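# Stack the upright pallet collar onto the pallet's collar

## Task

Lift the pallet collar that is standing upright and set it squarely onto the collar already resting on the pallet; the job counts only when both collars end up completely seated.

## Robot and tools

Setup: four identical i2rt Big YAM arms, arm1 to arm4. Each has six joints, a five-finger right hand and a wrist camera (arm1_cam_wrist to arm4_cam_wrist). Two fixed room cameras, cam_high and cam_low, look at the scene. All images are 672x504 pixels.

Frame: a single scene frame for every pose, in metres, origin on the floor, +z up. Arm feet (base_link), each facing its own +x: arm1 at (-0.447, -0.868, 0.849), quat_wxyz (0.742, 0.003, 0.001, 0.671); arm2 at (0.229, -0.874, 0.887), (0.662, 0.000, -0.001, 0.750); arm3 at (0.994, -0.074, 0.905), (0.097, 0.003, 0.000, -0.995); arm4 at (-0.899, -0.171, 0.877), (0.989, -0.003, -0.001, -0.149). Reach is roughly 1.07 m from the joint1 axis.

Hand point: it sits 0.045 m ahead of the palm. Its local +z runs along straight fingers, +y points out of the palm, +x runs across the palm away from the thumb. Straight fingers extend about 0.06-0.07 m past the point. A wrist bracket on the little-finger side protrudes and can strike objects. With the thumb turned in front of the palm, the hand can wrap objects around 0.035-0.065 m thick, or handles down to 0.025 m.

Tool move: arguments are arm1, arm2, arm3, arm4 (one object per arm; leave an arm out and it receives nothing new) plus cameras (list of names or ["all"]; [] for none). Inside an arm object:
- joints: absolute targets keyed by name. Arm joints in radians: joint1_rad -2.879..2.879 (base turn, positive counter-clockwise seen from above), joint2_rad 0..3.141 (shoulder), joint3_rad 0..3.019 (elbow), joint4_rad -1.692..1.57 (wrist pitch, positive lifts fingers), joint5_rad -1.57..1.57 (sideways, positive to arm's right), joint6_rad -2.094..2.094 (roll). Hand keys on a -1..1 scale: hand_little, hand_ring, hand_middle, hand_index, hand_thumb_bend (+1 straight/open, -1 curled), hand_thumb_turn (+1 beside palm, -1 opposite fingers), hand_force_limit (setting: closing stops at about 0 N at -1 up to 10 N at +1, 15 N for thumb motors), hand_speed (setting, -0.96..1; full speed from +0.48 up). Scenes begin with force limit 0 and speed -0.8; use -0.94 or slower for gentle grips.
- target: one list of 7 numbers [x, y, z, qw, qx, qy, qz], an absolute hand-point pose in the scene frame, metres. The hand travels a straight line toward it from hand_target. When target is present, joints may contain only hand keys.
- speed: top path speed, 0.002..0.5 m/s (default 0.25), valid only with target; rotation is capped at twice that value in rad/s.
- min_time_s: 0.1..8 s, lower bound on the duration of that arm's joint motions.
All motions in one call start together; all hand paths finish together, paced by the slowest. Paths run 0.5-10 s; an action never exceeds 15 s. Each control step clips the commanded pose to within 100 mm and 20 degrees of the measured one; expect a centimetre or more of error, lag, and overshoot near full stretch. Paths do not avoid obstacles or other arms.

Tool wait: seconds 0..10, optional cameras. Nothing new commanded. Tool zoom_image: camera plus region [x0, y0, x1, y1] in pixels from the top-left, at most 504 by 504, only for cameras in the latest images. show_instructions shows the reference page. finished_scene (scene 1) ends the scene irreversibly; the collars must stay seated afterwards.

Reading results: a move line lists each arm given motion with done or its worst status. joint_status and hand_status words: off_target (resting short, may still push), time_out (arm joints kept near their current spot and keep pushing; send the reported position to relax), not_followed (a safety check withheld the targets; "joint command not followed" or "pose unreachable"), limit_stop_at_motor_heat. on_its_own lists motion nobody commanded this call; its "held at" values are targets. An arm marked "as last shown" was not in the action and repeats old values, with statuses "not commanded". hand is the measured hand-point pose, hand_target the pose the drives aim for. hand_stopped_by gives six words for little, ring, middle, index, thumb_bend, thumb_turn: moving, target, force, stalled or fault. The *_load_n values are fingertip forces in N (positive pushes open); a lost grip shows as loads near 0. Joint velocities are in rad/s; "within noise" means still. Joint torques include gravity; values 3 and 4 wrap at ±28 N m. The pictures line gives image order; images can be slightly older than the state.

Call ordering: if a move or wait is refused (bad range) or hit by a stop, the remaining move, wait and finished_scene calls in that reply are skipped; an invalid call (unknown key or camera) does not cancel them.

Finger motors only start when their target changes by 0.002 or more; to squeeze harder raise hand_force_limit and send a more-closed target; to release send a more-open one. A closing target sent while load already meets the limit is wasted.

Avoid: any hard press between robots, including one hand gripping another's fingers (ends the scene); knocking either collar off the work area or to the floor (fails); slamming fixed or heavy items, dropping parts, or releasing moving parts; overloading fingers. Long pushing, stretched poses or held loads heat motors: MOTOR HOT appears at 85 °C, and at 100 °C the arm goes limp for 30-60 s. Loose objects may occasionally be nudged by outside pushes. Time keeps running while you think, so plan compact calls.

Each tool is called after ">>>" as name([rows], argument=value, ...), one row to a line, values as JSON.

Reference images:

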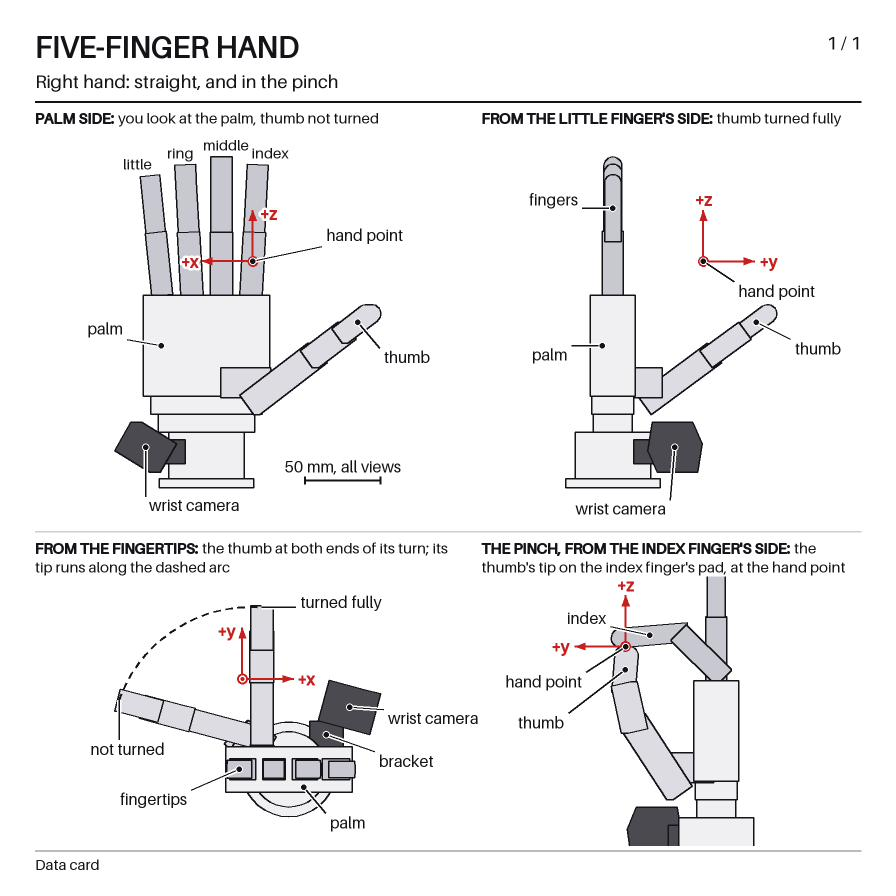

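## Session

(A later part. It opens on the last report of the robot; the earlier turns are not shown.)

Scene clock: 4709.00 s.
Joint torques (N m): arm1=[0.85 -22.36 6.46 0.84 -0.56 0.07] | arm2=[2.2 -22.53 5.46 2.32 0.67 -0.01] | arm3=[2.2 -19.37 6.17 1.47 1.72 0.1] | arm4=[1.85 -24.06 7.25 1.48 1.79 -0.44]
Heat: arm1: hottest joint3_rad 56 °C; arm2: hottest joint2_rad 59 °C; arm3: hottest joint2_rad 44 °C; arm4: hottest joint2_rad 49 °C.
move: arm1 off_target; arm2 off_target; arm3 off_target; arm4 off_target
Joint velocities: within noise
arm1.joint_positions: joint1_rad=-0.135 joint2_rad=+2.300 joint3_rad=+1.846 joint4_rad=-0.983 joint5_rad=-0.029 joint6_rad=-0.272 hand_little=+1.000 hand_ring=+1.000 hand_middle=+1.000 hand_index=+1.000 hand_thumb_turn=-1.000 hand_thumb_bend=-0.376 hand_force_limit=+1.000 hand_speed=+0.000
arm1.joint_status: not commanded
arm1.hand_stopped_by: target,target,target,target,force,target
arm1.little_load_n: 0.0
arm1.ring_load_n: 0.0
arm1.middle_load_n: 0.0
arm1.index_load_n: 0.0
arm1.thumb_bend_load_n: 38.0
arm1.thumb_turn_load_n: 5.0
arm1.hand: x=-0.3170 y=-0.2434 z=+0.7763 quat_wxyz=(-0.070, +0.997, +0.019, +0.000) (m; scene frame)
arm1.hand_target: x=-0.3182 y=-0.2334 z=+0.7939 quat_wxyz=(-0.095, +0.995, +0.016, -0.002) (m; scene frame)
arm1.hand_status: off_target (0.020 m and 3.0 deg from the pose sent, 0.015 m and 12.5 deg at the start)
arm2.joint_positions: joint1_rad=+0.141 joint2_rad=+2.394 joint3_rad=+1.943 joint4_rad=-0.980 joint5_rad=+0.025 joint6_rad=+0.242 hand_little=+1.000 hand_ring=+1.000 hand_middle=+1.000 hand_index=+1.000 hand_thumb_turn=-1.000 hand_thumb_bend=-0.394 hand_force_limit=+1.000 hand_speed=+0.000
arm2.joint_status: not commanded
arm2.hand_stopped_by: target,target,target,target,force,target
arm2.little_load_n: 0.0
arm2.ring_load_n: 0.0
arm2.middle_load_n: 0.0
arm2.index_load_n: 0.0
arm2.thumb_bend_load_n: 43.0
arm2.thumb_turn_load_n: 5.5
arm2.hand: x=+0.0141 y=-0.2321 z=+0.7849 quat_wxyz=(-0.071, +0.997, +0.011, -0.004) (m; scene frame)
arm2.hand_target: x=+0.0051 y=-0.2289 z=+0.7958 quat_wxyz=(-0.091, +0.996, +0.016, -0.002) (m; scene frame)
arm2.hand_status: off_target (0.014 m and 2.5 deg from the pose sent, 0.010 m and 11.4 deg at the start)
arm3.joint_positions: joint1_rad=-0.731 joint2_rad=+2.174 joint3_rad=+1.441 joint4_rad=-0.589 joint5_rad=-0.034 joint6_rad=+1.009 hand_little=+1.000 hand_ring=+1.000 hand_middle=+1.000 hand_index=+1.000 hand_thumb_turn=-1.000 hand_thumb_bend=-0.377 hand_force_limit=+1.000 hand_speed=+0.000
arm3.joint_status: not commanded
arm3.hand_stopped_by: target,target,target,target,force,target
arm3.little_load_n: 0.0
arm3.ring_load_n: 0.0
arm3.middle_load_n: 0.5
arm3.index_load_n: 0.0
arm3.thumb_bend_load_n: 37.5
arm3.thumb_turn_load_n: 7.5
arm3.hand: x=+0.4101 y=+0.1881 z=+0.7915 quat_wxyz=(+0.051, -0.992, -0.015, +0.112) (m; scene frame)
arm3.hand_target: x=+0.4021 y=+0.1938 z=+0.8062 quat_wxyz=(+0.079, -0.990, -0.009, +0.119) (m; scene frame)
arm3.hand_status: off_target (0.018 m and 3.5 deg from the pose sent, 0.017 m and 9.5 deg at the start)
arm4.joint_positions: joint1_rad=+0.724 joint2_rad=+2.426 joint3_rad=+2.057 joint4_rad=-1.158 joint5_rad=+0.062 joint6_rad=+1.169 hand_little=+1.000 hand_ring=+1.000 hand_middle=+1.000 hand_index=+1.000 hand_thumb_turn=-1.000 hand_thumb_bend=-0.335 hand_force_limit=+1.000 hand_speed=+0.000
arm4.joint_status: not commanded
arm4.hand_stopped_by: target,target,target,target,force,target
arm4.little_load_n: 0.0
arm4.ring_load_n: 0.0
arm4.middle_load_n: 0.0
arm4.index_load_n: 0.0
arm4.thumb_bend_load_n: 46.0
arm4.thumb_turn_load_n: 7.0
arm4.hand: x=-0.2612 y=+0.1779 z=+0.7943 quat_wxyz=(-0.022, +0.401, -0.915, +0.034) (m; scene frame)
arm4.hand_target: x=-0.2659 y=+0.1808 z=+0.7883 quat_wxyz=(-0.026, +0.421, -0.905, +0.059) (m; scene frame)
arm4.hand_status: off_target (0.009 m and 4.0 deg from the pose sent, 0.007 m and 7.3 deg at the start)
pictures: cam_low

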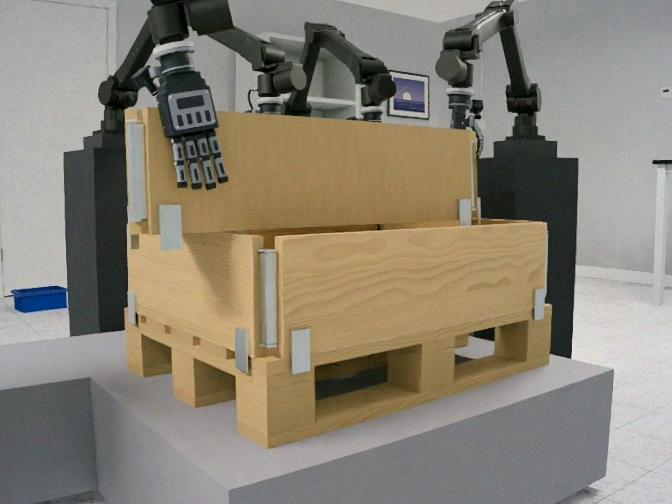

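>>> move(arm1={"joints": {"joint1_rad": -0.159, "joint2_rad": 2.178, "joint3_rad": 1.840, "joint4_rad": -0.913, "joint5_rad": -0.044, "joint6_rad": -0.329}, "min_time_s": 6}, arm2={"joints": {"joint1_rad": 0.124, "joint2_rad": 2.294, "joint3_rad": 1.9655, "joint4_rad": -0.930, "joint5_rad": 0.0175, "joint6_rad": 0.189}, "min_time_s": 6}, arm3={"joints": {"joint1_rad": -0.738, "joint2_rad": 2.238, "joint3_rad": 1.810, "joint4_rad": -0.706, "joint5_rad": -0.015, "joint6_rad": 0.944}, "min_time_s": 6}, arm4={"joints": {"joint1_rad": 0.792, "joint2_rad": 2.247, "joint3_rad": 1.885, "joint4_rad": -1.024, "joint5_rad": 0.072, "joint6_rad": 1.059}, "min_time_s": 6}, cameras=["cam_low", "cam_high"])

Scene clock: 4767.93 s.
Joint torques (N m): arm1=[-0.79 -26.87 9.52 1.47 -0.32 -0.43] | arm2=[0.26 -27.4 9.21 3.04 0.03 -0.45] | arm3=[1.03 -24.23 16.38 1.52 0.58 -0.53] | arm4=[1.08 -28.28 9.25 1.78 1.03 -0.65]
Heat: arm1: hottest joint2_rad 58 °C; arm2: hottest joint2_rad 63 °C; arm3: hottest joint2_rad 46 °C; arm4: hottest joint2_rad 52 °C.
move: arm1 time_out; arm2 time_out; arm3 time_out; arm4 time_out
Joint velocities: within noise
arm1.joint_positions: joint1_rad=-0.141 joint2_rad=+2.274 joint3_rad=+1.808 joint4_rad=-0.955 joint5_rad=-0.035 joint6_rad=-0.288 hand_little=+1.000 hand_ring=+1.000 hand_middle=+1.000 hand_index=+1.000 hand_thumb_turn=-1.000 hand_thumb_bend=-0.364 hand_force_limit=+1.000 hand_speed=+0.000
arm1.joint_status: joint6_rad time_out (moved -0.016 of -0.057); the others done
arm1.hand_stopped_by: target,target,target,target,force,target
arm1.little_load_n: 0.0
arm1.ring_load_n: 0.0
arm1.middle_load_n: 0.0
arm1.index_load_n: 0.0
arm1.thumb_bend_load_n: 35.0
arm1.thumb_turn_load_n: 4.5
arm1.on_its_own: joint6_rad reads -0.288 and still pushes toward -0.329 since a time_out
arm1.hand: x=-0.3145 y=-0.2482 z=+0.7795 quat_wxyz=(-0.079, +0.997, +0.024, +0.000) (m; scene frame)
arm1.hand_target: x=-0.2913 y=-0.2120 z=+0.8513 quat_wxyz=(-0.160, +0.986, +0.037, +0.023) (m; scene frame)
arm1.hand_status: not commanded
arm2.joint_positions: joint1_rad=+0.137 joint2_rad=+2.387 joint3_rad=+1.936 joint4_rad=-0.978 joint5_rad=+0.017 joint6_rad=+0.231 hand_little=+1.000 hand_ring=+1.000 hand_middle=+1.000 hand_index=+1.000 hand_thumb_turn=-1.000 hand_thumb_bend=-0.394 hand_force_limit=+1.000 hand_speed=+0.000
arm2.joint_status: joint6_rad time_out (moved -0.011 of -0.053); the others done
arm2.hand_stopped_by: target,target,target,target,force,target
arm2.little_load_n: 0.0
arm2.ring_load_n: 0.0
arm2.middle_load_n: 0.0
arm2.index_load_n: 0.0
arm2.thumb_bend_load_n: 38.0
arm2.thumb_turn_load_n: 4.5
arm2.on_its_own: joint6_rad reads +0.231 and still pushes toward +0.189 since a time_out
arm2.hand: x=+0.0160 y=-0.2328 z=+0.7876 quat_wxyz=(-0.071, +0.997, +0.015, -0.008) (m; scene frame)
arm2.hand_target: x=+0.0167 y=-0.1889 z=+0.8614 quat_wxyz=(-0.154, +0.987, +0.028, -0.024) (m; scene frame)
arm2.hand_status: not commanded
arm3.joint_positions: joint1_rad=-0.734 joint2_rad=+2.303 joint3_rad=+1.714 joint4_rad=-0.724 joint5_rad=-0.033 joint6_rad=+0.988 hand_little=+1.000 hand_ring=+1.000 hand_middle=+1.000 hand_index=+1.000 hand_thumb_turn=-1.000 hand_thumb_bend=-0.377 hand_force_limit=+1.000 hand_speed=+0.000
arm3.joint_status: joint3_rad time_out (moved +0.273 of +0.369); joint6_rad time_out (moved -0.020 of -0.065); the others done
arm3.hand_stopped_by: target,target,target,target,force,target
arm3.little_load_n: 0.0
arm3.ring_load_n: 0.0
arm3.middle_load_n: 0.0
arm3.index_load_n: 0.0
arm3.thumb_bend_load_n: 33.5
arm3.thumb_turn_load_n: 7.5
arm3.on_its_own: joint3_rad reads +1.714 and still pushes toward +1.810 since a time_out; joint6_rad reads +0.988 and still pushes toward +0.944 since a time_out
arm3.hand: x=+0.3530 y=+0.2247 z=+0.7975 quat_wxyz=(+0.055, -0.992, -0.024, +0.115) (m; scene frame)
arm3.hand_target: x=+0.3069 y=+0.2599 z=+0.8825 quat_wxyz=(+0.114, -0.976, -0.043, +0.182) (m; scene frame)
arm3.hand_status: not commanded
arm4.joint_positions: joint1_rad=+0.782 joint2_rad=+2.318 joint3_rad=+1.875 joint4_rad=-1.053 joint5_rad=+0.043 joint6_rad=+1.108 hand_little=+1.000 hand_ring=+1.000 hand_middle=+1.000 hand_index=+1.000 hand_thumb_turn=-1.000 hand_thumb_bend=-0.325 hand_force_limit=+1.000 hand_speed=+0.000
arm4.joint_status: joint6_rad time_out (moved -0.061 of -0.110); the others done
arm4.hand_stopped_by: target,target,target,target,force,target
arm4.little_load_n: 0.0
arm4.ring_load_n: 0.0
arm4.middle_load_n: 0.0
arm4.index_load_n: 0.0
arm4.thumb_bend_load_n: 42.5
arm4.thumb_turn_load_n: 3.5
arm4.on_its_own: joint6_rad reads +1.108 and still pushes toward +1.059 since a time_out
arm4.hand: x=-0.3108 y=+0.2038 z=+0.8044 quat_wxyz=(-0.037, +0.455, -0.890, +0.024) (m; scene frame)
arm4.hand_target: x=-0.2931 y=+0.2153 z=+0.8557 quat_wxyz=(-0.092, +0.477, -0.873, +0.040) (m; scene frame)
arm4.hand_status: not commanded
pictures: cam_high, cam_low

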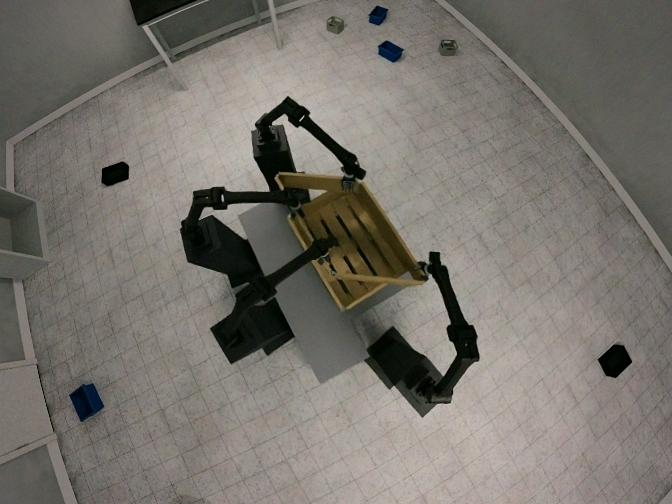

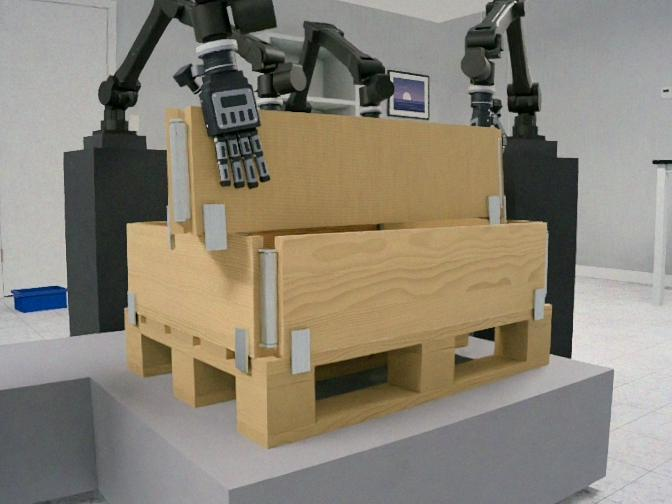

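>>> zoom_image(camera="cam_high", region=[260, 150, 440, 320])

>>> zoom_image(camera="cam_low", region=[110, 90, 330, 300])

Scaled by 2.800 from the camera's 672x504 image, which has a finer 960x720 frame.

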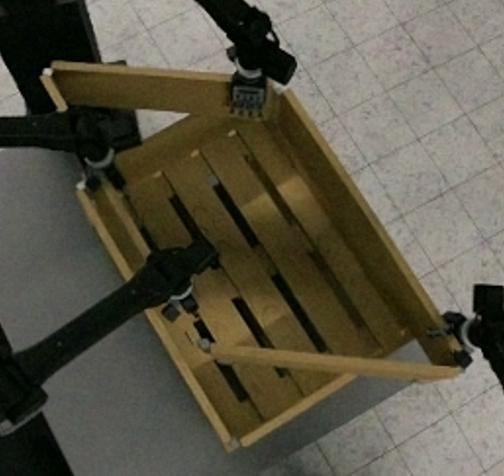

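Scaled by 2.291 from the camera's 672x504 image, which has a finer 960x720 frame.

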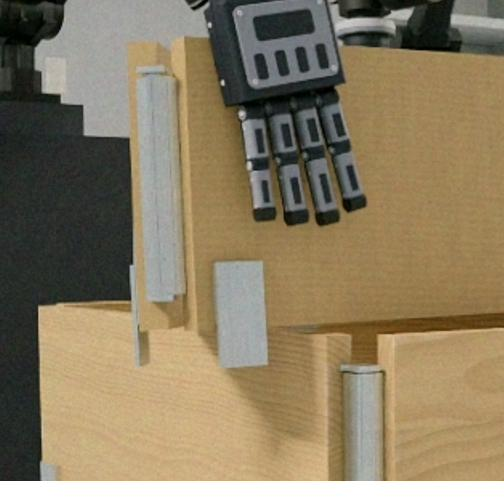

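>>> move(arm1={"joints": {"joint1_rad": -0.186, "joint2_rad": 2.140, "joint3_rad": 1.647, "joint4_rad": -0.739, "joint5_rad": -0.112, "joint6_rad": -0.330}, "min_time_s": 6}, arm2={"joints": {"joint1_rad": 0.128, "joint2_rad": 2.251, "joint3_rad": 1.704, "joint4_rad": -0.697, "joint5_rad": 0.012, "joint6_rad": 0.222}, "min_time_s": 6}, arm3={"joints": {"joint1_rad": -0.671, "joint2_rad": 2.059, "joint3_rad": 1.628, "joint4_rad": -0.497, "joint5_rad": 0.096, "joint6_rad": 1.03}, "min_time_s": 6}, arm4={"joints": {"joint1_rad": 0.719, "joint2_rad": 2.148, "joint3_rad": 1.939, "joint4_rad": -1.056, "joint5_rad": -0.065, "joint6_rad": 1.042}, "min_time_s": 6}, cameras=["cam_low", "cam_high"])

Scene clock: 4833.60 s.
Joint torques (N m): arm1=[-0.03 -22.71 7.87 1.33 -0.31 -0.25] | arm2=[0.73 -23.47 6.28 2.51 0.2 -0.18] | arm3=[3.14 -28.69 12.62 4.55 1.21 0.09] | arm4=[-0.44 -30.21 14.19 2.55 0.58 -0.19]
Heat: arm1: hottest joint2_rad 61 °C; arm2: hottest joint2_rad 73 °C; arm3: hottest joint2_rad 49 °C; arm4: hottest joint2_rad 58 °C.
move: arm1 done; arm2 done; arm3 time_out; arm4 done
Joint velocities: within noise
arm1.joint_positions: joint1_rad=-0.176 joint2_rad=+2.196 joint3_rad=+1.633 joint4_rad=-0.772 joint5_rad=-0.105 joint6_rad=-0.307 hand_little=+1.000 hand_ring=+1.000 hand_middle=+1.000 hand_index=+1.000 hand_thumb_turn=-1.000 hand_thumb_bend=-0.361 hand_force_limit=+1.000 hand_speed=+0.000
arm1.joint_status: all done
arm1.hand_stopped_by: target,target,target,target,force,target
arm1.little_load_n: 0.0
arm1.ring_load_n: 0.0
arm1.middle_load_n: 0.0
arm1.index_load_n: 0.0
arm1.thumb_bend_load_n: 30.0
arm1.thumb_turn_load_n: 5.0
arm1.hand: x=-0.3085 y=-0.2644 z=+0.7700 quat_wxyz=(-0.129, +0.991, +0.021, -0.019) (m; scene frame)
arm1.hand_target: x=-0.2948 y=-0.2411 z=+0.8092 quat_wxyz=(-0.179, +0.983, +0.030, -0.004) (m; scene frame)
arm1.hand_status: not commanded
arm2.joint_positions: joint1_rad=+0.135 joint2_rad=+2.309 joint3_rad=+1.706 joint4_rad=-0.726 joint5_rad=+0.006 joint6_rad=+0.236 hand_little=+1.000 hand_ring=+1.000 hand_middle=+1.000 hand_index=+1.000 hand_thumb_turn=-1.000 hand_thumb_bend=-0.394 hand_force_limit=+1.000 hand_speed=+0.000
arm2.joint_status: all done
arm2.hand_stopped_by: target,target,target,target,force,target
arm2.little_load_n: 0.0
arm2.ring_load_n: 0.0
arm2.middle_load_n: 0.0
arm2.index_load_n: 0.0
arm2.thumb_bend_load_n: 31.0
arm2.thumb_turn_load_n: 5.0
arm2.hand: x=+0.0201 y=-0.2515 z=+0.7625 quat_wxyz=(-0.118, +0.993, +0.011, -0.026) (m; scene frame)
arm2.hand_target: x=+0.0212 y=-0.2299 z=+0.7996 quat_wxyz=(-0.160, +0.987, +0.014, -0.032) (m; scene frame)
arm2.hand_status: not commanded
arm3.joint_positions: joint1_rad=-0.691 joint2_rad=+2.199 joint3_rad=+1.572 joint4_rad=-0.577 joint5_rad=+0.065 joint6_rad=+1.016 hand_little=+1.000 hand_ring=+1.000 hand_middle=+1.000 hand_index=+1.000 hand_thumb_turn=-1.000 hand_thumb_bend=-0.376 hand_force_limit=+1.000 hand_speed=+0.000
arm3.joint_status: joint4_rad time_out (moved +0.147 of +0.227); joint5_rad time_out (moved +0.099 of +0.129); the others done
arm3.hand_stopped_by: target,target,target,target,force,target
arm3.little_load_n: 0.0
arm3.ring_load_n: 0.0
arm3.middle_load_n: 0.0
arm3.index_load_n: 0.0
arm3.thumb_bend_load_n: 39.5
arm3.thumb_turn_load_n: 6.0
arm3.on_its_own: joint4_rad reads -0.577 and still pushes toward -0.497 since a time_out; joint5_rad reads +0.065 and still pushes toward +0.096 since a time_out
arm3.hand: x=+0.3519 y=+0.2122 z=+0.8187 quat_wxyz=(+0.120, -0.983, -0.023, +0.139) (m; scene frame)
arm3.hand_target: x=+0.2899 y=+0.2348 z=+0.9530 quat_wxyz=(+0.194, -0.948, -0.016, +0.251) (m; scene frame)
arm3.hand_status: not commanded
arm4.joint_positions: joint1_rad=+0.731 joint2_rad=+2.248 joint3_rad=+1.870 joint4_rad=-1.101 joint5_rad=-0.084 joint6_rad=+1.046 hand_little=+1.000 hand_ring=+1.000 hand_middle=+1.000 hand_index=+1.000 hand_thumb_turn=-1.000 hand_thumb_bend=-0.325 hand_force_limit=+1.000 hand_speed=+0.000
arm4.joint_status: all done
arm4.hand_stopped_by: target,target,target,target,force,target
arm4.little_load_n: 0.0
arm4.ring_load_n: 0.0
arm4.middle_load_n: 0.0
arm4.index_load_n: 0.0
arm4.thumb_bend_load_n: 43.0
arm4.thumb_turn_load_n: 3.5
arm4.hand: x=-0.3097 y=+0.1928 z=+0.8573 quat_wxyz=(-0.047, +0.462, -0.885, -0.037) (m; scene frame)
arm4.hand_target: x=-0.2611 y=+0.2024 z=+0.9550 quat_wxyz=(-0.153, +0.456, -0.876, -0.021) (m; scene frame)
arm4.hand_status: not commanded
pictures: cam_high, cam_low

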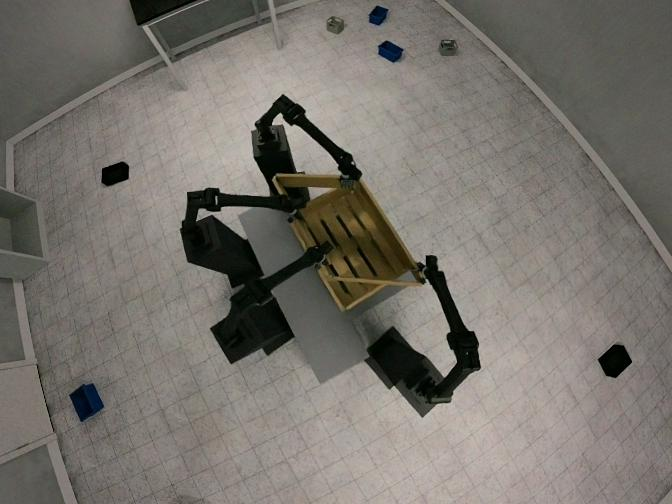

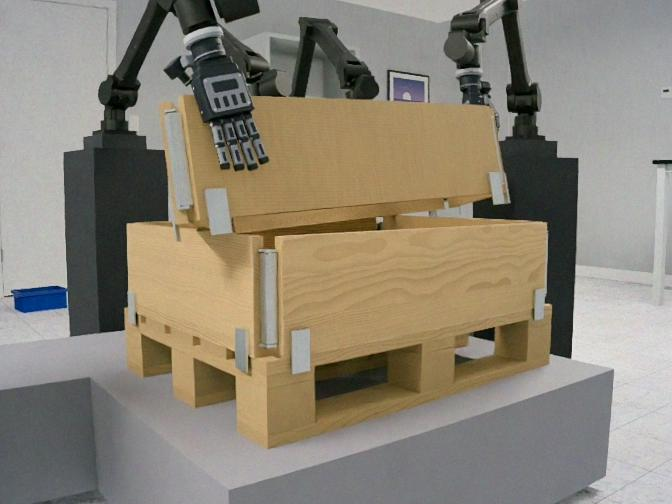

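>>> move(arm1={"joints": {"joint1_rad": -0.175, "joint2_rad": 2.237, "joint3_rad": 1.828, "joint4_rad": -0.812, "joint5_rad": -0.117, "joint6_rad": -0.335}, "min_time_s": 6}, arm2={"joints": {"joint1_rad": 0.105, "joint2_rad": 2.362, "joint3_rad": 1.920, "joint4_rad": -0.791, "joint5_rad": 0.0, "joint6_rad": 0.175}, "min_time_s": 6}, arm3={"joints": {"joint1_rad": -0.740, "joint2_rad": 2.188, "joint3_rad": 1.898, "joint4_rad": -0.603, "joint5_rad": 0.063, "joint6_rad": 0.935}, "min_time_s": 6}, arm4={"joints": {"joint1_rad": 0.807, "joint2_rad": 2.156, "joint3_rad": 1.960, "joint4_rad": -1.054, "joint5_rad": -0.068, "joint6_rad": 1.045}, "min_time_s": 6}, cameras=["cam_low", "cam_high"])

Scene clock: 4936.13 s.
Joint torques (N m): arm1=[1.08 -20.89 13.09 1.18 -0.38 -0.2] | arm2=[0.38 -21.01 13.78 1.8 0.12 -0.38] | arm3=[0.5 -28.16 18.43 3.45 0.78 -0.36] | arm4=[1.44 -29.68 15.84 2.78 0.4 -0.14]
Heat: arm1: hottest joint2_rad 62 °C; arm2: hottest joint2_rad 69 °C; arm3: hottest joint2_rad 51 °C; arm4: hottest joint3_rad 65 °C.
move: arm1 done; arm2 done; arm3 time_out; arm4 done
Joint velocities: within noise
arm1.joint_positions: joint1_rad=-0.176 joint2_rad=+2.257 joint3_rad=+1.750 joint4_rad=-0.841 joint5_rad=-0.108 joint6_rad=-0.316 hand_little=+1.000 hand_ring=+1.000 hand_middle=+1.000 hand_index=+1.000 hand_thumb_turn=-1.000 hand_thumb_bend=-0.361 hand_force_limit=+1.000 hand_speed=+0.000
arm1.joint_status: all done
arm1.hand_stopped_by: target,target,target,target,force,target
arm1.little_load_n: 0.0
arm1.ring_load_n: 0.0
arm1.middle_load_n: 0.0
arm1.index_load_n: 0.0
arm1.thumb_bend_load_n: 31.0
arm1.thumb_turn_load_n: 4.5
arm1.hand: x=-0.3020 y=-0.2424 z=+0.7710 quat_wxyz=(-0.124, +0.992, +0.025, -0.022) (m; scene frame)
arm1.hand_target: x=-0.2907 y=-0.1978 z=+0.8120 quat_wxyz=(-0.185, +0.982, +0.039, -0.005) (m; scene frame)
arm1.hand_status: not commanded
arm2.joint_positions: joint1_rad=+0.116 joint2_rad=+2.371 joint3_rad=+1.831 joint4_rad=-0.804 joint5_rad=-0.004 joint6_rad=+0.209 hand_little=+1.000 hand_ring=+1.000 hand_middle=+1.000 hand_index=+1.000 hand_thumb_turn=-1.000 hand_thumb_bend=-0.394 hand_force_limit=+1.000 hand_speed=+0.000
arm2.joint_status: all done
arm2.hand_stopped_by: target,target,target,target,force,target
arm2.little_load_n: 0.0
arm2.ring_load_n: 0.0
arm2.middle_load_n: 0.0
arm2.index_load_n: -0.5
arm2.thumb_bend_load_n: 30.0
arm2.thumb_turn_load_n: 5.0
arm2.hand: x=+0.0266 y=-0.2265 z=+0.7632 quat_wxyz=(-0.110, +0.993, +0.016, -0.026) (m; scene frame)
arm2.hand_target: x=+0.0257 y=-0.1804 z=+0.8014 quat_wxyz=(-0.165, +0.985, +0.027, -0.033) (m; scene frame)
arm2.hand_status: not commanded
arm3.joint_positions: joint1_rad=-0.731 joint2_rad=+2.295 joint3_rad=+1.760 joint4_rad=-0.659 joint5_rad=+0.042 joint6_rad=+0.965 hand_little=+1.000 hand_ring=+1.000 hand_middle=+1.000 hand_index=+1.000 hand_thumb_turn=-1.000 hand_thumb_bend=-0.376 hand_force_limit=+1.000 hand_speed=+0.000
arm3.joint_status: joint3_rad time_out (moved +0.189 of +0.326); joint4_rad time_out (moved -0.083 of -0.026); the others done
arm3.hand_stopped_by: target,target,target,target,force,target
arm3.little_load_n: 0.0
arm3.ring_load_n: 0.0
arm3.middle_load_n: 0.0
arm3.index_load_n: 0.0
arm3.thumb_bend_load_n: 42.5
arm3.thumb_turn_load_n: 4.5
arm3.on_its_own: joint3_rad reads +1.760 and still pushes toward +1.873 since a time_out; joint4_rad reads -0.659 and still pushes toward -0.603 since a time_out
arm3.hand: x=+0.3253 y=+0.2559 z=+0.8210 quat_wxyz=(+0.119, -0.982, -0.030, +0.144) (m; scene frame)
arm3.hand_target: x=+0.2678 y=+0.3032 z=+0.9602 quat_wxyz=(+0.204, -0.947, -0.033, +0.247) (m; scene frame)
arm3.hand_status: not commanded
arm4.joint_positions: joint1_rad=+0.793 joint2_rad=+2.248 joint3_rad=+1.870 joint4_rad=-1.105 joint5_rad=-0.082 joint6_rad=+1.045 hand_little=+1.000 hand_ring=+1.000 hand_middle=+1.000 hand_index=+1.000 hand_thumb_turn=-1.000 hand_thumb_bend=-0.325 hand_force_limit=+1.000 hand_speed=+0.000
arm4.joint_status: all done
arm4.hand_stopped_by: target,target,target,target,force,target
arm4.little_load_n: 0.0
arm4.ring_load_n: 0.0
arm4.middle_load_n: 0.0
arm4.index_load_n: 0.0
arm4.thumb_bend_load_n: 34.0
arm4.thumb_turn_load_n: 3.0
arm4.hand: x=-0.3341 y=+0.2276 z=+0.8568 quat_wxyz=(-0.044, +0.489, -0.870, -0.037) (m; scene frame)
arm4.hand_target: x=-0.2903 y=+0.2610 z=+0.9591 quat_wxyz=(-0.159, +0.493, -0.855, -0.029) (m; scene frame)
arm4.hand_status: not commanded
pictures: cam_high, cam_low

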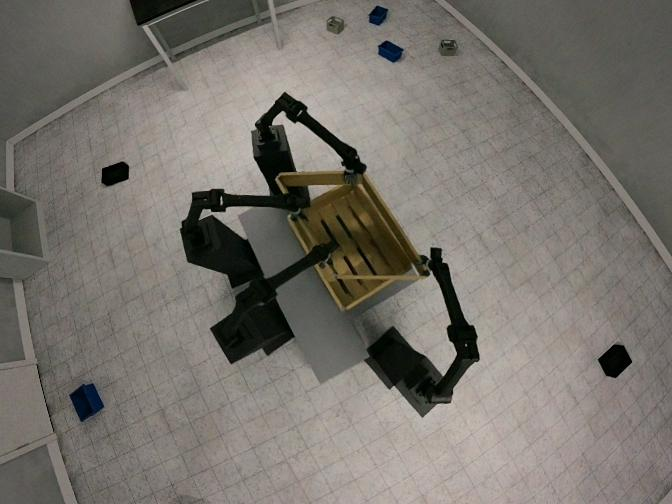

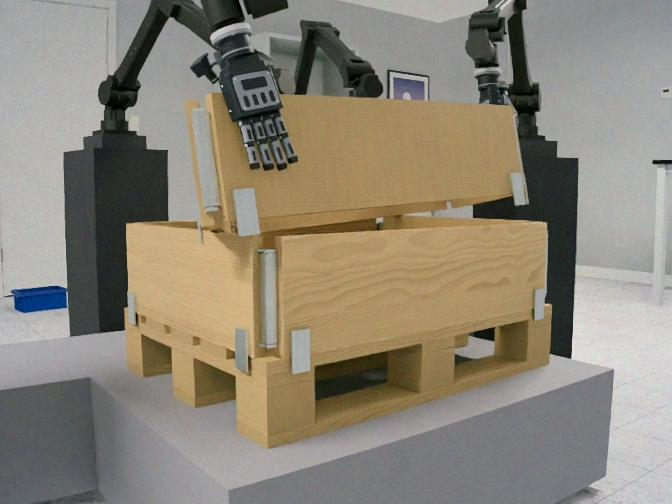

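>>> zoom_image(camera="cam_low", region=[150, 150, 320, 300])

>>> zoom_image(camera="cam_low", region=[440, 120, 570, 260])

>>> zoom_image(camera="cam_high", region=[260, 150, 440, 320])

Scaled by 2.965 from the camera's 672x504 image, which has a finer 960x720 frame.

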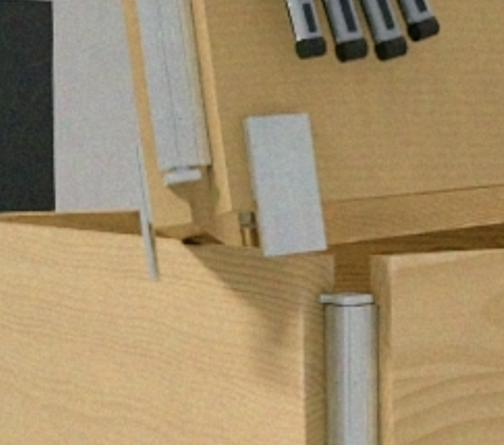

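Scaled by 3.600 from the camera's 672x504 image, which has a finer 960x720 frame.

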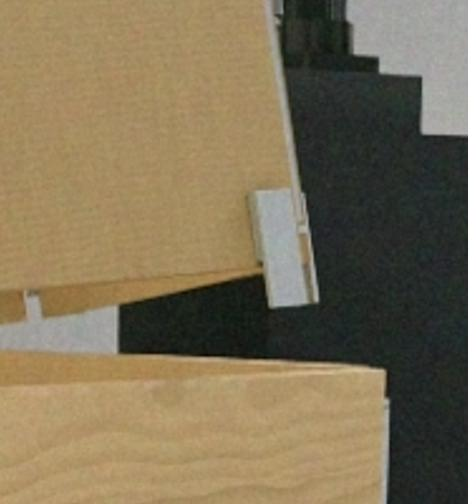

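Scaled by 2.800 from the camera's 672x504 image, which has a finer 960x720 frame.

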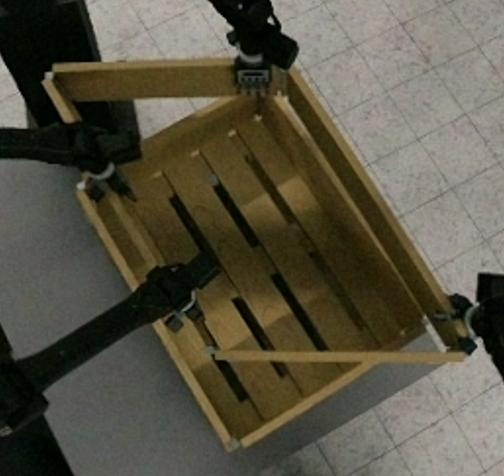

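>>> move(arm1={"joints": {"joint1_rad": -0.161, "joint2_rad": 2.3025, "joint3_rad": 1.952, "joint4_rad": -0.870, "joint5_rad": -0.115, "joint6_rad": -0.335}, "min_time_s": 4}, arm2={"joints": {"joint1_rad": 0.097, "joint2_rad": 2.431, "joint3_rad": 2.058, "joint4_rad": -0.860, "joint5_rad": 0.0, "joint6_rad": 0.175}, "min_time_s": 4}, arm3={"joints": {"joint1_rad": -0.790, "joint2_rad": 2.205, "joint3_rad": 1.928, "joint4_rad": -0.623, "joint5_rad": 0.060, "joint6_rad": 0.920}, "min_time_s": 4}, arm4={"joints": {"joint1_rad": 0.840, "joint2_rad": 2.205, "joint3_rad": 2.050, "joint4_rad": -1.084, "joint5_rad": -0.045, "joint6_rad": 1.060}, "min_time_s": 4}, cameras=["cam_low", "cam_high"])

>>> zoom_image(camera="cam_low", region=[150, 150, 320, 300])

Scene clock: 4976.03 s.
Joint torques (N m): arm1=[2.14 -21.36 13.96 1.47 -0.19 -0.11] | arm2=[0.32 -21.66 14.54 1.88 0.08 -0.17] | arm3=[-0.56 -28.16 18.45 3.08 0.87 -0.16] | arm4=[1.85 -27.05 17.8 1.57 0.71 -0.19]
Heat: arm1: hottest joint3_rad 65 °C; arm2: hottest joint2_rad 62 °C; arm3: hottest joint2_rad 54 °C; arm4: hottest joint3_rad 72 °C.
move: arm1 done; arm2 time_out; arm3 time_out; arm4 time_out
Joint velocities: within noise
arm1.joint_positions: joint1_rad=-0.175 joint2_rad=+2.319 joint3_rad=+1.865 joint4_rad=-0.910 joint5_rad=-0.111 joint6_rad=-0.326 hand_little=+1.000 hand_ring=+1.000 hand_middle=+1.000 hand_index=+1.000 hand_thumb_turn=-1.000 hand_thumb_bend=-0.361 hand_force_limit=+1.000 hand_speed=+0.000
arm1.joint_status: all done
arm1.hand_stopped_by: target,target,target,target,force,target
arm1.little_load_n: 0.0
arm1.ring_load_n: 0.0
arm1.middle_load_n: 0.0
arm1.index_load_n: 0.0
arm1.thumb_bend_load_n: 25.5
arm1.thumb_turn_load_n: 3.5
arm1.hand: x=-0.2974 y=-0.2229 z=+0.7708 quat_wxyz=(-0.117, +0.992, +0.030, -0.025) (m; scene frame)
arm1.hand_target: x=-0.2933 y=-0.1722 z=+0.8133 quat_wxyz=(-0.185, +0.982, +0.046, -0.005) (m; scene frame)
arm1.hand_status: not commanded
arm2.joint_positions: joint1_rad=+0.107 joint2_rad=+2.439 joint3_rad=+1.963 joint4_rad=-0.876 joint5_rad=-0.002 joint6_rad=+0.189 hand_little=+1.000 hand_ring=+1.000 hand_middle=+1.000 hand_index=+1.000 hand_thumb_turn=-1.000 hand_thumb_bend=-0.394 hand_force_limit=+1.000 hand_speed=+0.000
arm2.joint_status: joint3_rad time_out (moved +0.132 of +0.227); the others done
arm2.hand_stopped_by: target,target,target,target,force,target
arm2.little_load_n: 0.0
arm2.ring_load_n: 0.5
arm2.middle_load_n: 0.0
arm2.index_load_n: 0.0
arm2.thumb_bend_load_n: 28.0
arm2.thumb_turn_load_n: 4.0
arm2.on_its_own: joint3_rad reads +1.963 and still pushes toward +2.058 since a time_out
arm2.hand: x=+0.0286 y=-0.2020 z=+0.7624 quat_wxyz=(-0.107, +0.994, +0.021, -0.023) (m; scene frame)
arm2.hand_target: x=+0.0260 y=-0.1546 z=+0.8033 quat_wxyz=(-0.165, +0.985, +0.023, -0.032) (m; scene frame)
arm2.hand_status: not commanded
arm3.joint_positions: joint1_rad=-0.766 joint2_rad=+2.315 joint3_rad=+1.803 joint4_rad=-0.669 joint5_rad=+0.036 joint6_rad=+0.927 hand_little=+1.000 hand_ring=+1.000 hand_middle=+1.000 hand_index=+1.000 hand_thumb_turn=-1.000 hand_thumb_bend=-0.369 hand_force_limit=+1.000 hand_speed=+0.000
arm3.joint_status: joint3_rad time_out (moved +0.042 of +0.168); the others done
arm3.hand_stopped_by: target,target,target,target,force,target
arm3.little_load_n: 0.0
arm3.ring_load_n: 0.0
arm3.middle_load_n: 0.0
arm3.index_load_n: 0.0
arm3.thumb_bend_load_n: 44.5
arm3.thumb_turn_load_n: 3.0
arm3.on_its_own: joint3_rad reads +1.803 and still pushes toward +1.915 since a time_out
arm3.hand: x=+0.3287 y=+0.2839 z=+0.8230 quat_wxyz=(+0.125, -0.981, -0.032, +0.146) (m; scene frame)
arm3.hand_target: x=+0.2809 y=+0.3428 z=+0.9650 quat_wxyz=(+0.212, -0.947, -0.017, +0.243) (m; scene frame)
arm3.hand_status: not commanded
arm4.joint_positions: joint1_rad=+0.820 joint2_rad=+2.263 joint3_rad=+1.903 joint4_rad=-1.107 joint5_rad=-0.067 joint6_rad=+1.064 hand_little=+1.000 hand_ring=+1.000 hand_middle=+1.000 hand_index=+1.000 hand_thumb_turn=-1.000 hand_thumb_bend=-0.325 hand_force_limit=+1.000 hand_speed=+0.000
arm4.joint_status: joint3_rad time_out (moved +0.033 of +0.180); the others done
arm4.hand_stopped_by: target,target,target,target,force,target
arm4.little_load_n: 0.5
arm4.ring_load_n: 0.0
arm4.middle_load_n: 0.0
arm4.index_load_n: 0.0
arm4.thumb_bend_load_n: 40.5
arm4.thumb_turn_load_n: 4.0
arm4.on_its_own: joint3_rad reads +1.903 and still pushes toward +2.015 since a time_out
arm4.hand: x=-0.3334 y=+0.2460 z=+0.8577 quat_wxyz=(-0.051, +0.493, -0.868, -0.031) (m; scene frame)
arm4.hand_target: x=-0.2946 y=+0.2818 z=+0.9449 quat_wxyz=(-0.147, +0.500, -0.853, -0.022) (m; scene frame)
arm4.hand_status: not commanded
pictures: cam_high, cam_low

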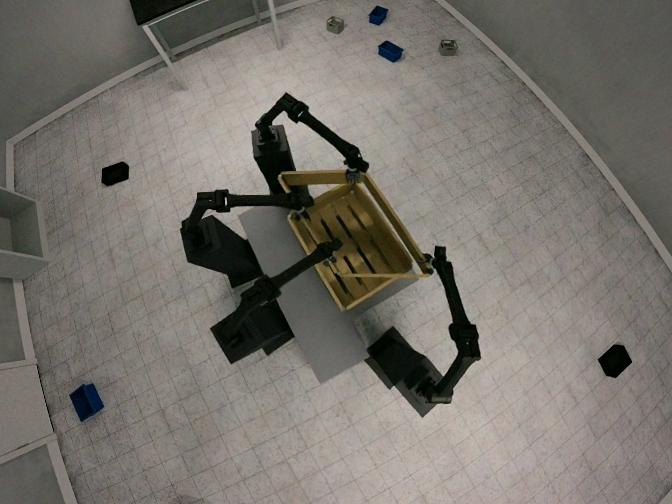

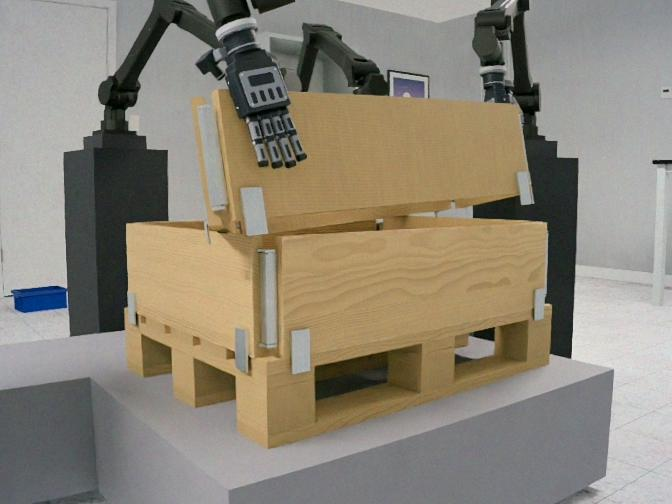

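Scaled by 2.965 from the camera's 672x504 image, which has a finer 960x720 frame.

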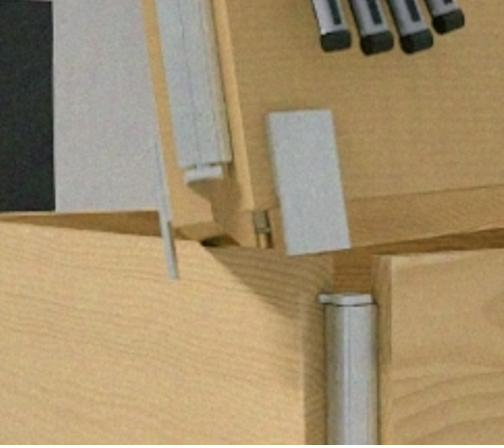

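>>> zoom_image(camera="cam_high", region=[340, 160, 440, 300])

Scaled by 3.600 from the camera's 672x504 image, which has a finer 960x720 frame.

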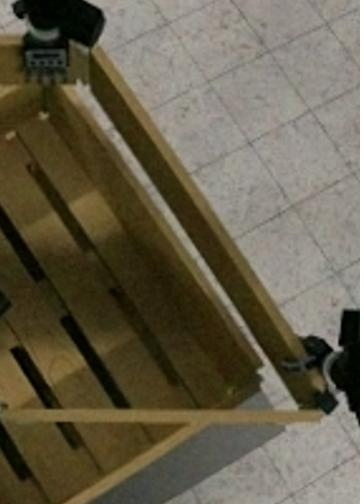

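>>> move(arm1={"joints": {"joint1_rad": -0.262, "joint2_rad": 2.198, "joint3_rad": 1.740, "joint4_rad": -0.830, "joint5_rad": -0.133, "joint6_rad": -0.41}, "min_time_s": 5}, arm2={"joints": {"joint1_rad": 0.050, "joint2_rad": 2.263, "joint3_rad": 1.715, "joint4_rad": -0.730, "joint5_rad": -0.008, "joint6_rad": 0.13}, "min_time_s": 5}, arm3={"joints": {"joint1_rad": -0.742, "joint2_rad": 2.249, "joint3_rad": 2.036, "joint4_rad": -0.660, "joint5_rad": 0.077, "joint6_rad": 0.965}, "min_time_s": 5}, arm4={"joints": {"joint1_rad": 0.826, "joint2_rad": 2.111, "joint3_rad": 1.875, "joint4_rad": -1.015, "joint5_rad": -0.057, "joint6_rad": 0.90}, "min_time_s": 5}, cameras=["cam_low", "cam_high"])

>>> zoom_image(camera="cam_low", region=[150, 150, 320, 300])

>>> zoom_image(camera="cam_high", region=[260, 150, 440, 320])

Scene clock: 5028.30 s.
Joint torques (N m): arm1=[-0.91 -24.18 6.94 0.21 -0.15 -0.44] | arm2=[0.09 -24.82 5.72 1.24 0 -0.42] | arm3=[1.03 -29.1 18.7 3.21 1.16 -0.14] | arm4=[0.21 -29.22 12.29 3.96 0.85 -0.6]
Heat: arm1: hottest joint3_rad 67 °C; arm2: hottest joint3_rad 68 °C; arm3: hottest joint3_rad 60 °C; arm4: hottest joint3_rad 73 °C.
move: arm1 time_out; arm2 time_out; arm3 time_out; arm4 time_out
Joint velocities: within noise
arm1.joint_positions: joint1_rad=-0.242 joint2_rad=+2.262 joint3_rad=+1.740 joint4_rad=-0.832 joint5_rad=-0.130 joint6_rad=-0.368 hand_little=+1.000 hand_ring=+1.000 hand_middle=+1.000 hand_index=+1.000 hand_thumb_turn=-1.000 hand_thumb_bend=-0.361 hand_force_limit=+1.000 hand_speed=+0.000
arm1.joint_status: joint6_rad time_out (moved -0.042 of -0.084); the others done
arm1.hand_stopped_by: target,target,target,target,force,target
arm1.little_load_n: 0.0
arm1.ring_load_n: 0.0
arm1.middle_load_n: 0.0
arm1.index_load_n: 0.0
arm1.thumb_bend_load_n: 25.5
arm1.thumb_turn_load_n: 5.0
arm1.on_its_own: joint6_rad reads -0.368 and still pushes toward -0.410 since a time_out
arm1.hand: x=-0.2635 y=-0.2562 z=+0.7647 quat_wxyz=(-0.126, +0.992, +0.020, -0.026) (m; scene frame)
arm1.hand_target: x=-0.2442 y=-0.2492 z=+0.8040 quat_wxyz=(-0.157, +0.987, +0.032, -0.010) (m; scene frame)
arm1.hand_status: not commanded
arm2.joint_positions: joint1_rad=+0.063 joint2_rad=+2.338 joint3_rad=+1.723 joint4_rad=-0.728 joint5_rad=-0.008 joint6_rad=+0.170 hand_little=+1.000 hand_ring=+1.000 hand_middle=+1.000 hand_index=+1.000 hand_thumb_turn=-1.000 hand_thumb_bend=-0.394 hand_force_limit=+1.000 hand_speed=+0.000
arm2.joint_status: joint6_rad time_out (moved -0.019 of -0.059); the others done
arm2.hand_stopped_by: target,target,target,target,force,target
arm2.little_load_n: 0.0
arm2.ring_load_n: 0.0
arm2.middle_load_n: 0.0
arm2.index_load_n: 0.0
arm2.thumb_bend_load_n: 27.5
arm2.thumb_turn_load_n: 4.0
arm2.on_its_own: joint6_rad reads +0.170 and still pushes toward +0.130 since a time_out
arm2.hand: x=+0.0667 y=-0.2405 z=+0.7495 quat_wxyz=(-0.111, +0.993, +0.009, -0.023) (m; scene frame)
arm2.hand_target: x=+0.0749 y=-0.2257 z=+0.7943 quat_wxyz=(-0.144, +0.989, +0.023, -0.025) (m; scene frame)
arm2.hand_status: not commanded
arm3.joint_positions: joint1_rad=-0.736 joint2_rad=+2.361 joint3_rad=+1.899 joint4_rad=-0.708 joint5_rad=+0.047 joint6_rad=+0.969 hand_little=+1.000 hand_ring=+1.000 hand_middle=+1.000 hand_index=+1.000 hand_thumb_turn=-1.000 hand_thumb_bend=-0.369 hand_force_limit=+1.000 hand_speed=+0.000
arm3.joint_status: joint3_rad time_out (moved +0.097 of +0.233); joint5_rad time_out (moved +0.011 of +0.041); the others done
arm3.hand_stopped_by: target,target,target,target,force,target
arm3.little_load_n: 0.0
arm3.ring_load_n: 0.0
arm3.middle_load_n: 0.0
arm3.index_load_n: 0.0
arm3.thumb_bend_load_n: 38.0
arm3.thumb_turn_load_n: 4.5
arm3.on_its_own: joint3_rad reads +1.899 and still pushes toward +2.012 since a time_out; joint5_rad reads +0.047 and still pushes toward +0.077 since a time_out
arm3.hand: x=+0.2974 y=+0.2775 z=+0.8267 quat_wxyz=(+0.127, -0.980, -0.025, +0.152) (m; scene frame)
arm3.hand_target: x=+0.2435 y=+0.3226 z=+0.9751 quat_wxyz=(+0.211, -0.944, -0.015, +0.254) (m; scene frame)
arm3.hand_status: not commanded
arm4.joint_positions: joint1_rad=+0.828 joint2_rad=+2.204 joint3_rad=+1.831 joint4_rad=-1.092 joint5_rad=-0.083 joint6_rad=+0.945 hand_little=+1.000 hand_ring=+1.000 hand_middle=+1.000 hand_index=+1.000 hand_thumb_turn=-1.000 hand_thumb_bend=-0.323 hand_force_limit=+1.000 hand_speed=+0.000
arm4.joint_status: joint4_rad time_out (moved +0.015 of +0.092); joint6_rad time_out (moved -0.119 of -0.164); the others done
arm4.hand_stopped_by: target,target,target,target,force,target
arm4.little_load_n: 0.0
arm4.ring_load_n: 0.0
arm4.middle_load_n: 0.0
arm4.index_load_n: 0.0
arm4.thumb_bend_load_n: 44.0
arm4.thumb_turn_load_n: 7.0
arm4.on_its_own: joint4_rad reads -1.092 and still pushes toward -1.015 since a time_out; joint6_rad reads +0.945 and still pushes toward +0.900 since a time_out
arm4.hand: x=-0.3592 y=+0.2405 z=+0.8705 quat_wxyz=(-0.054, +0.547, -0.835, -0.036) (m; scene frame)
arm4.hand_target: x=-0.3188 y=+0.2570 z=+0.9519 quat_wxyz=(-0.160, +0.561, -0.812, -0.014) (m; scene frame)
arm4.hand_status: not commanded
pictures: cam_high, cam_low

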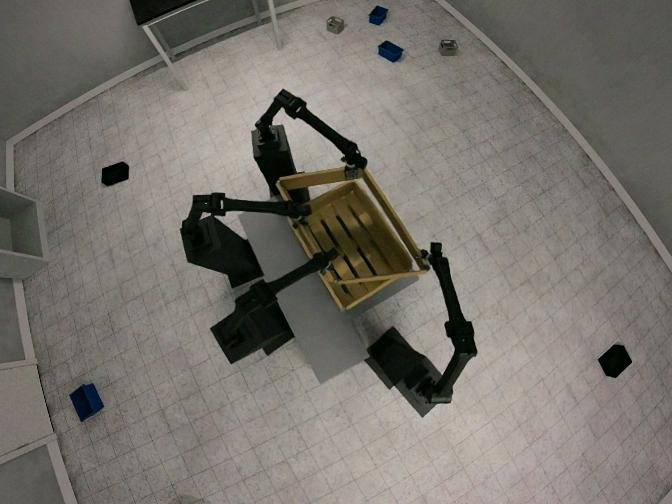

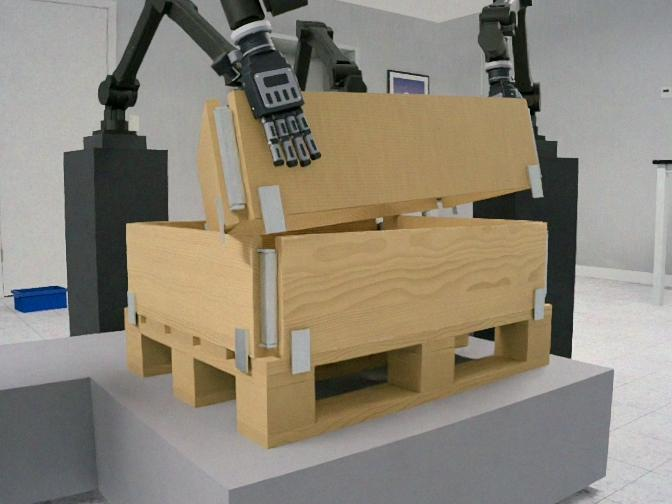

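Scaled by 2.965 from the camera's 672x504 image, which has a finer 960x720 frame.

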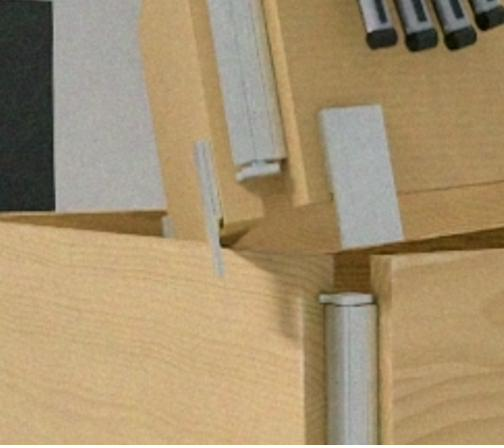

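Scaled by 2.800 from the camera's 672x504 image, which has a finer 960x720 frame.

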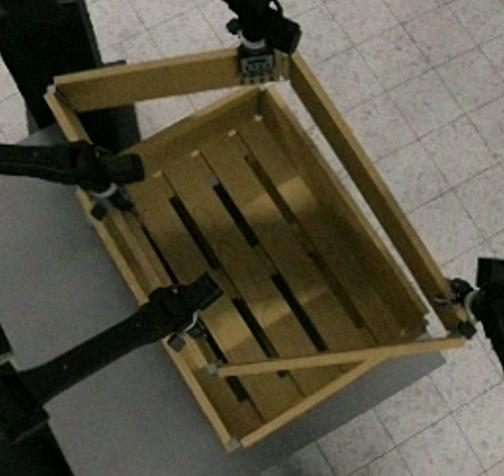

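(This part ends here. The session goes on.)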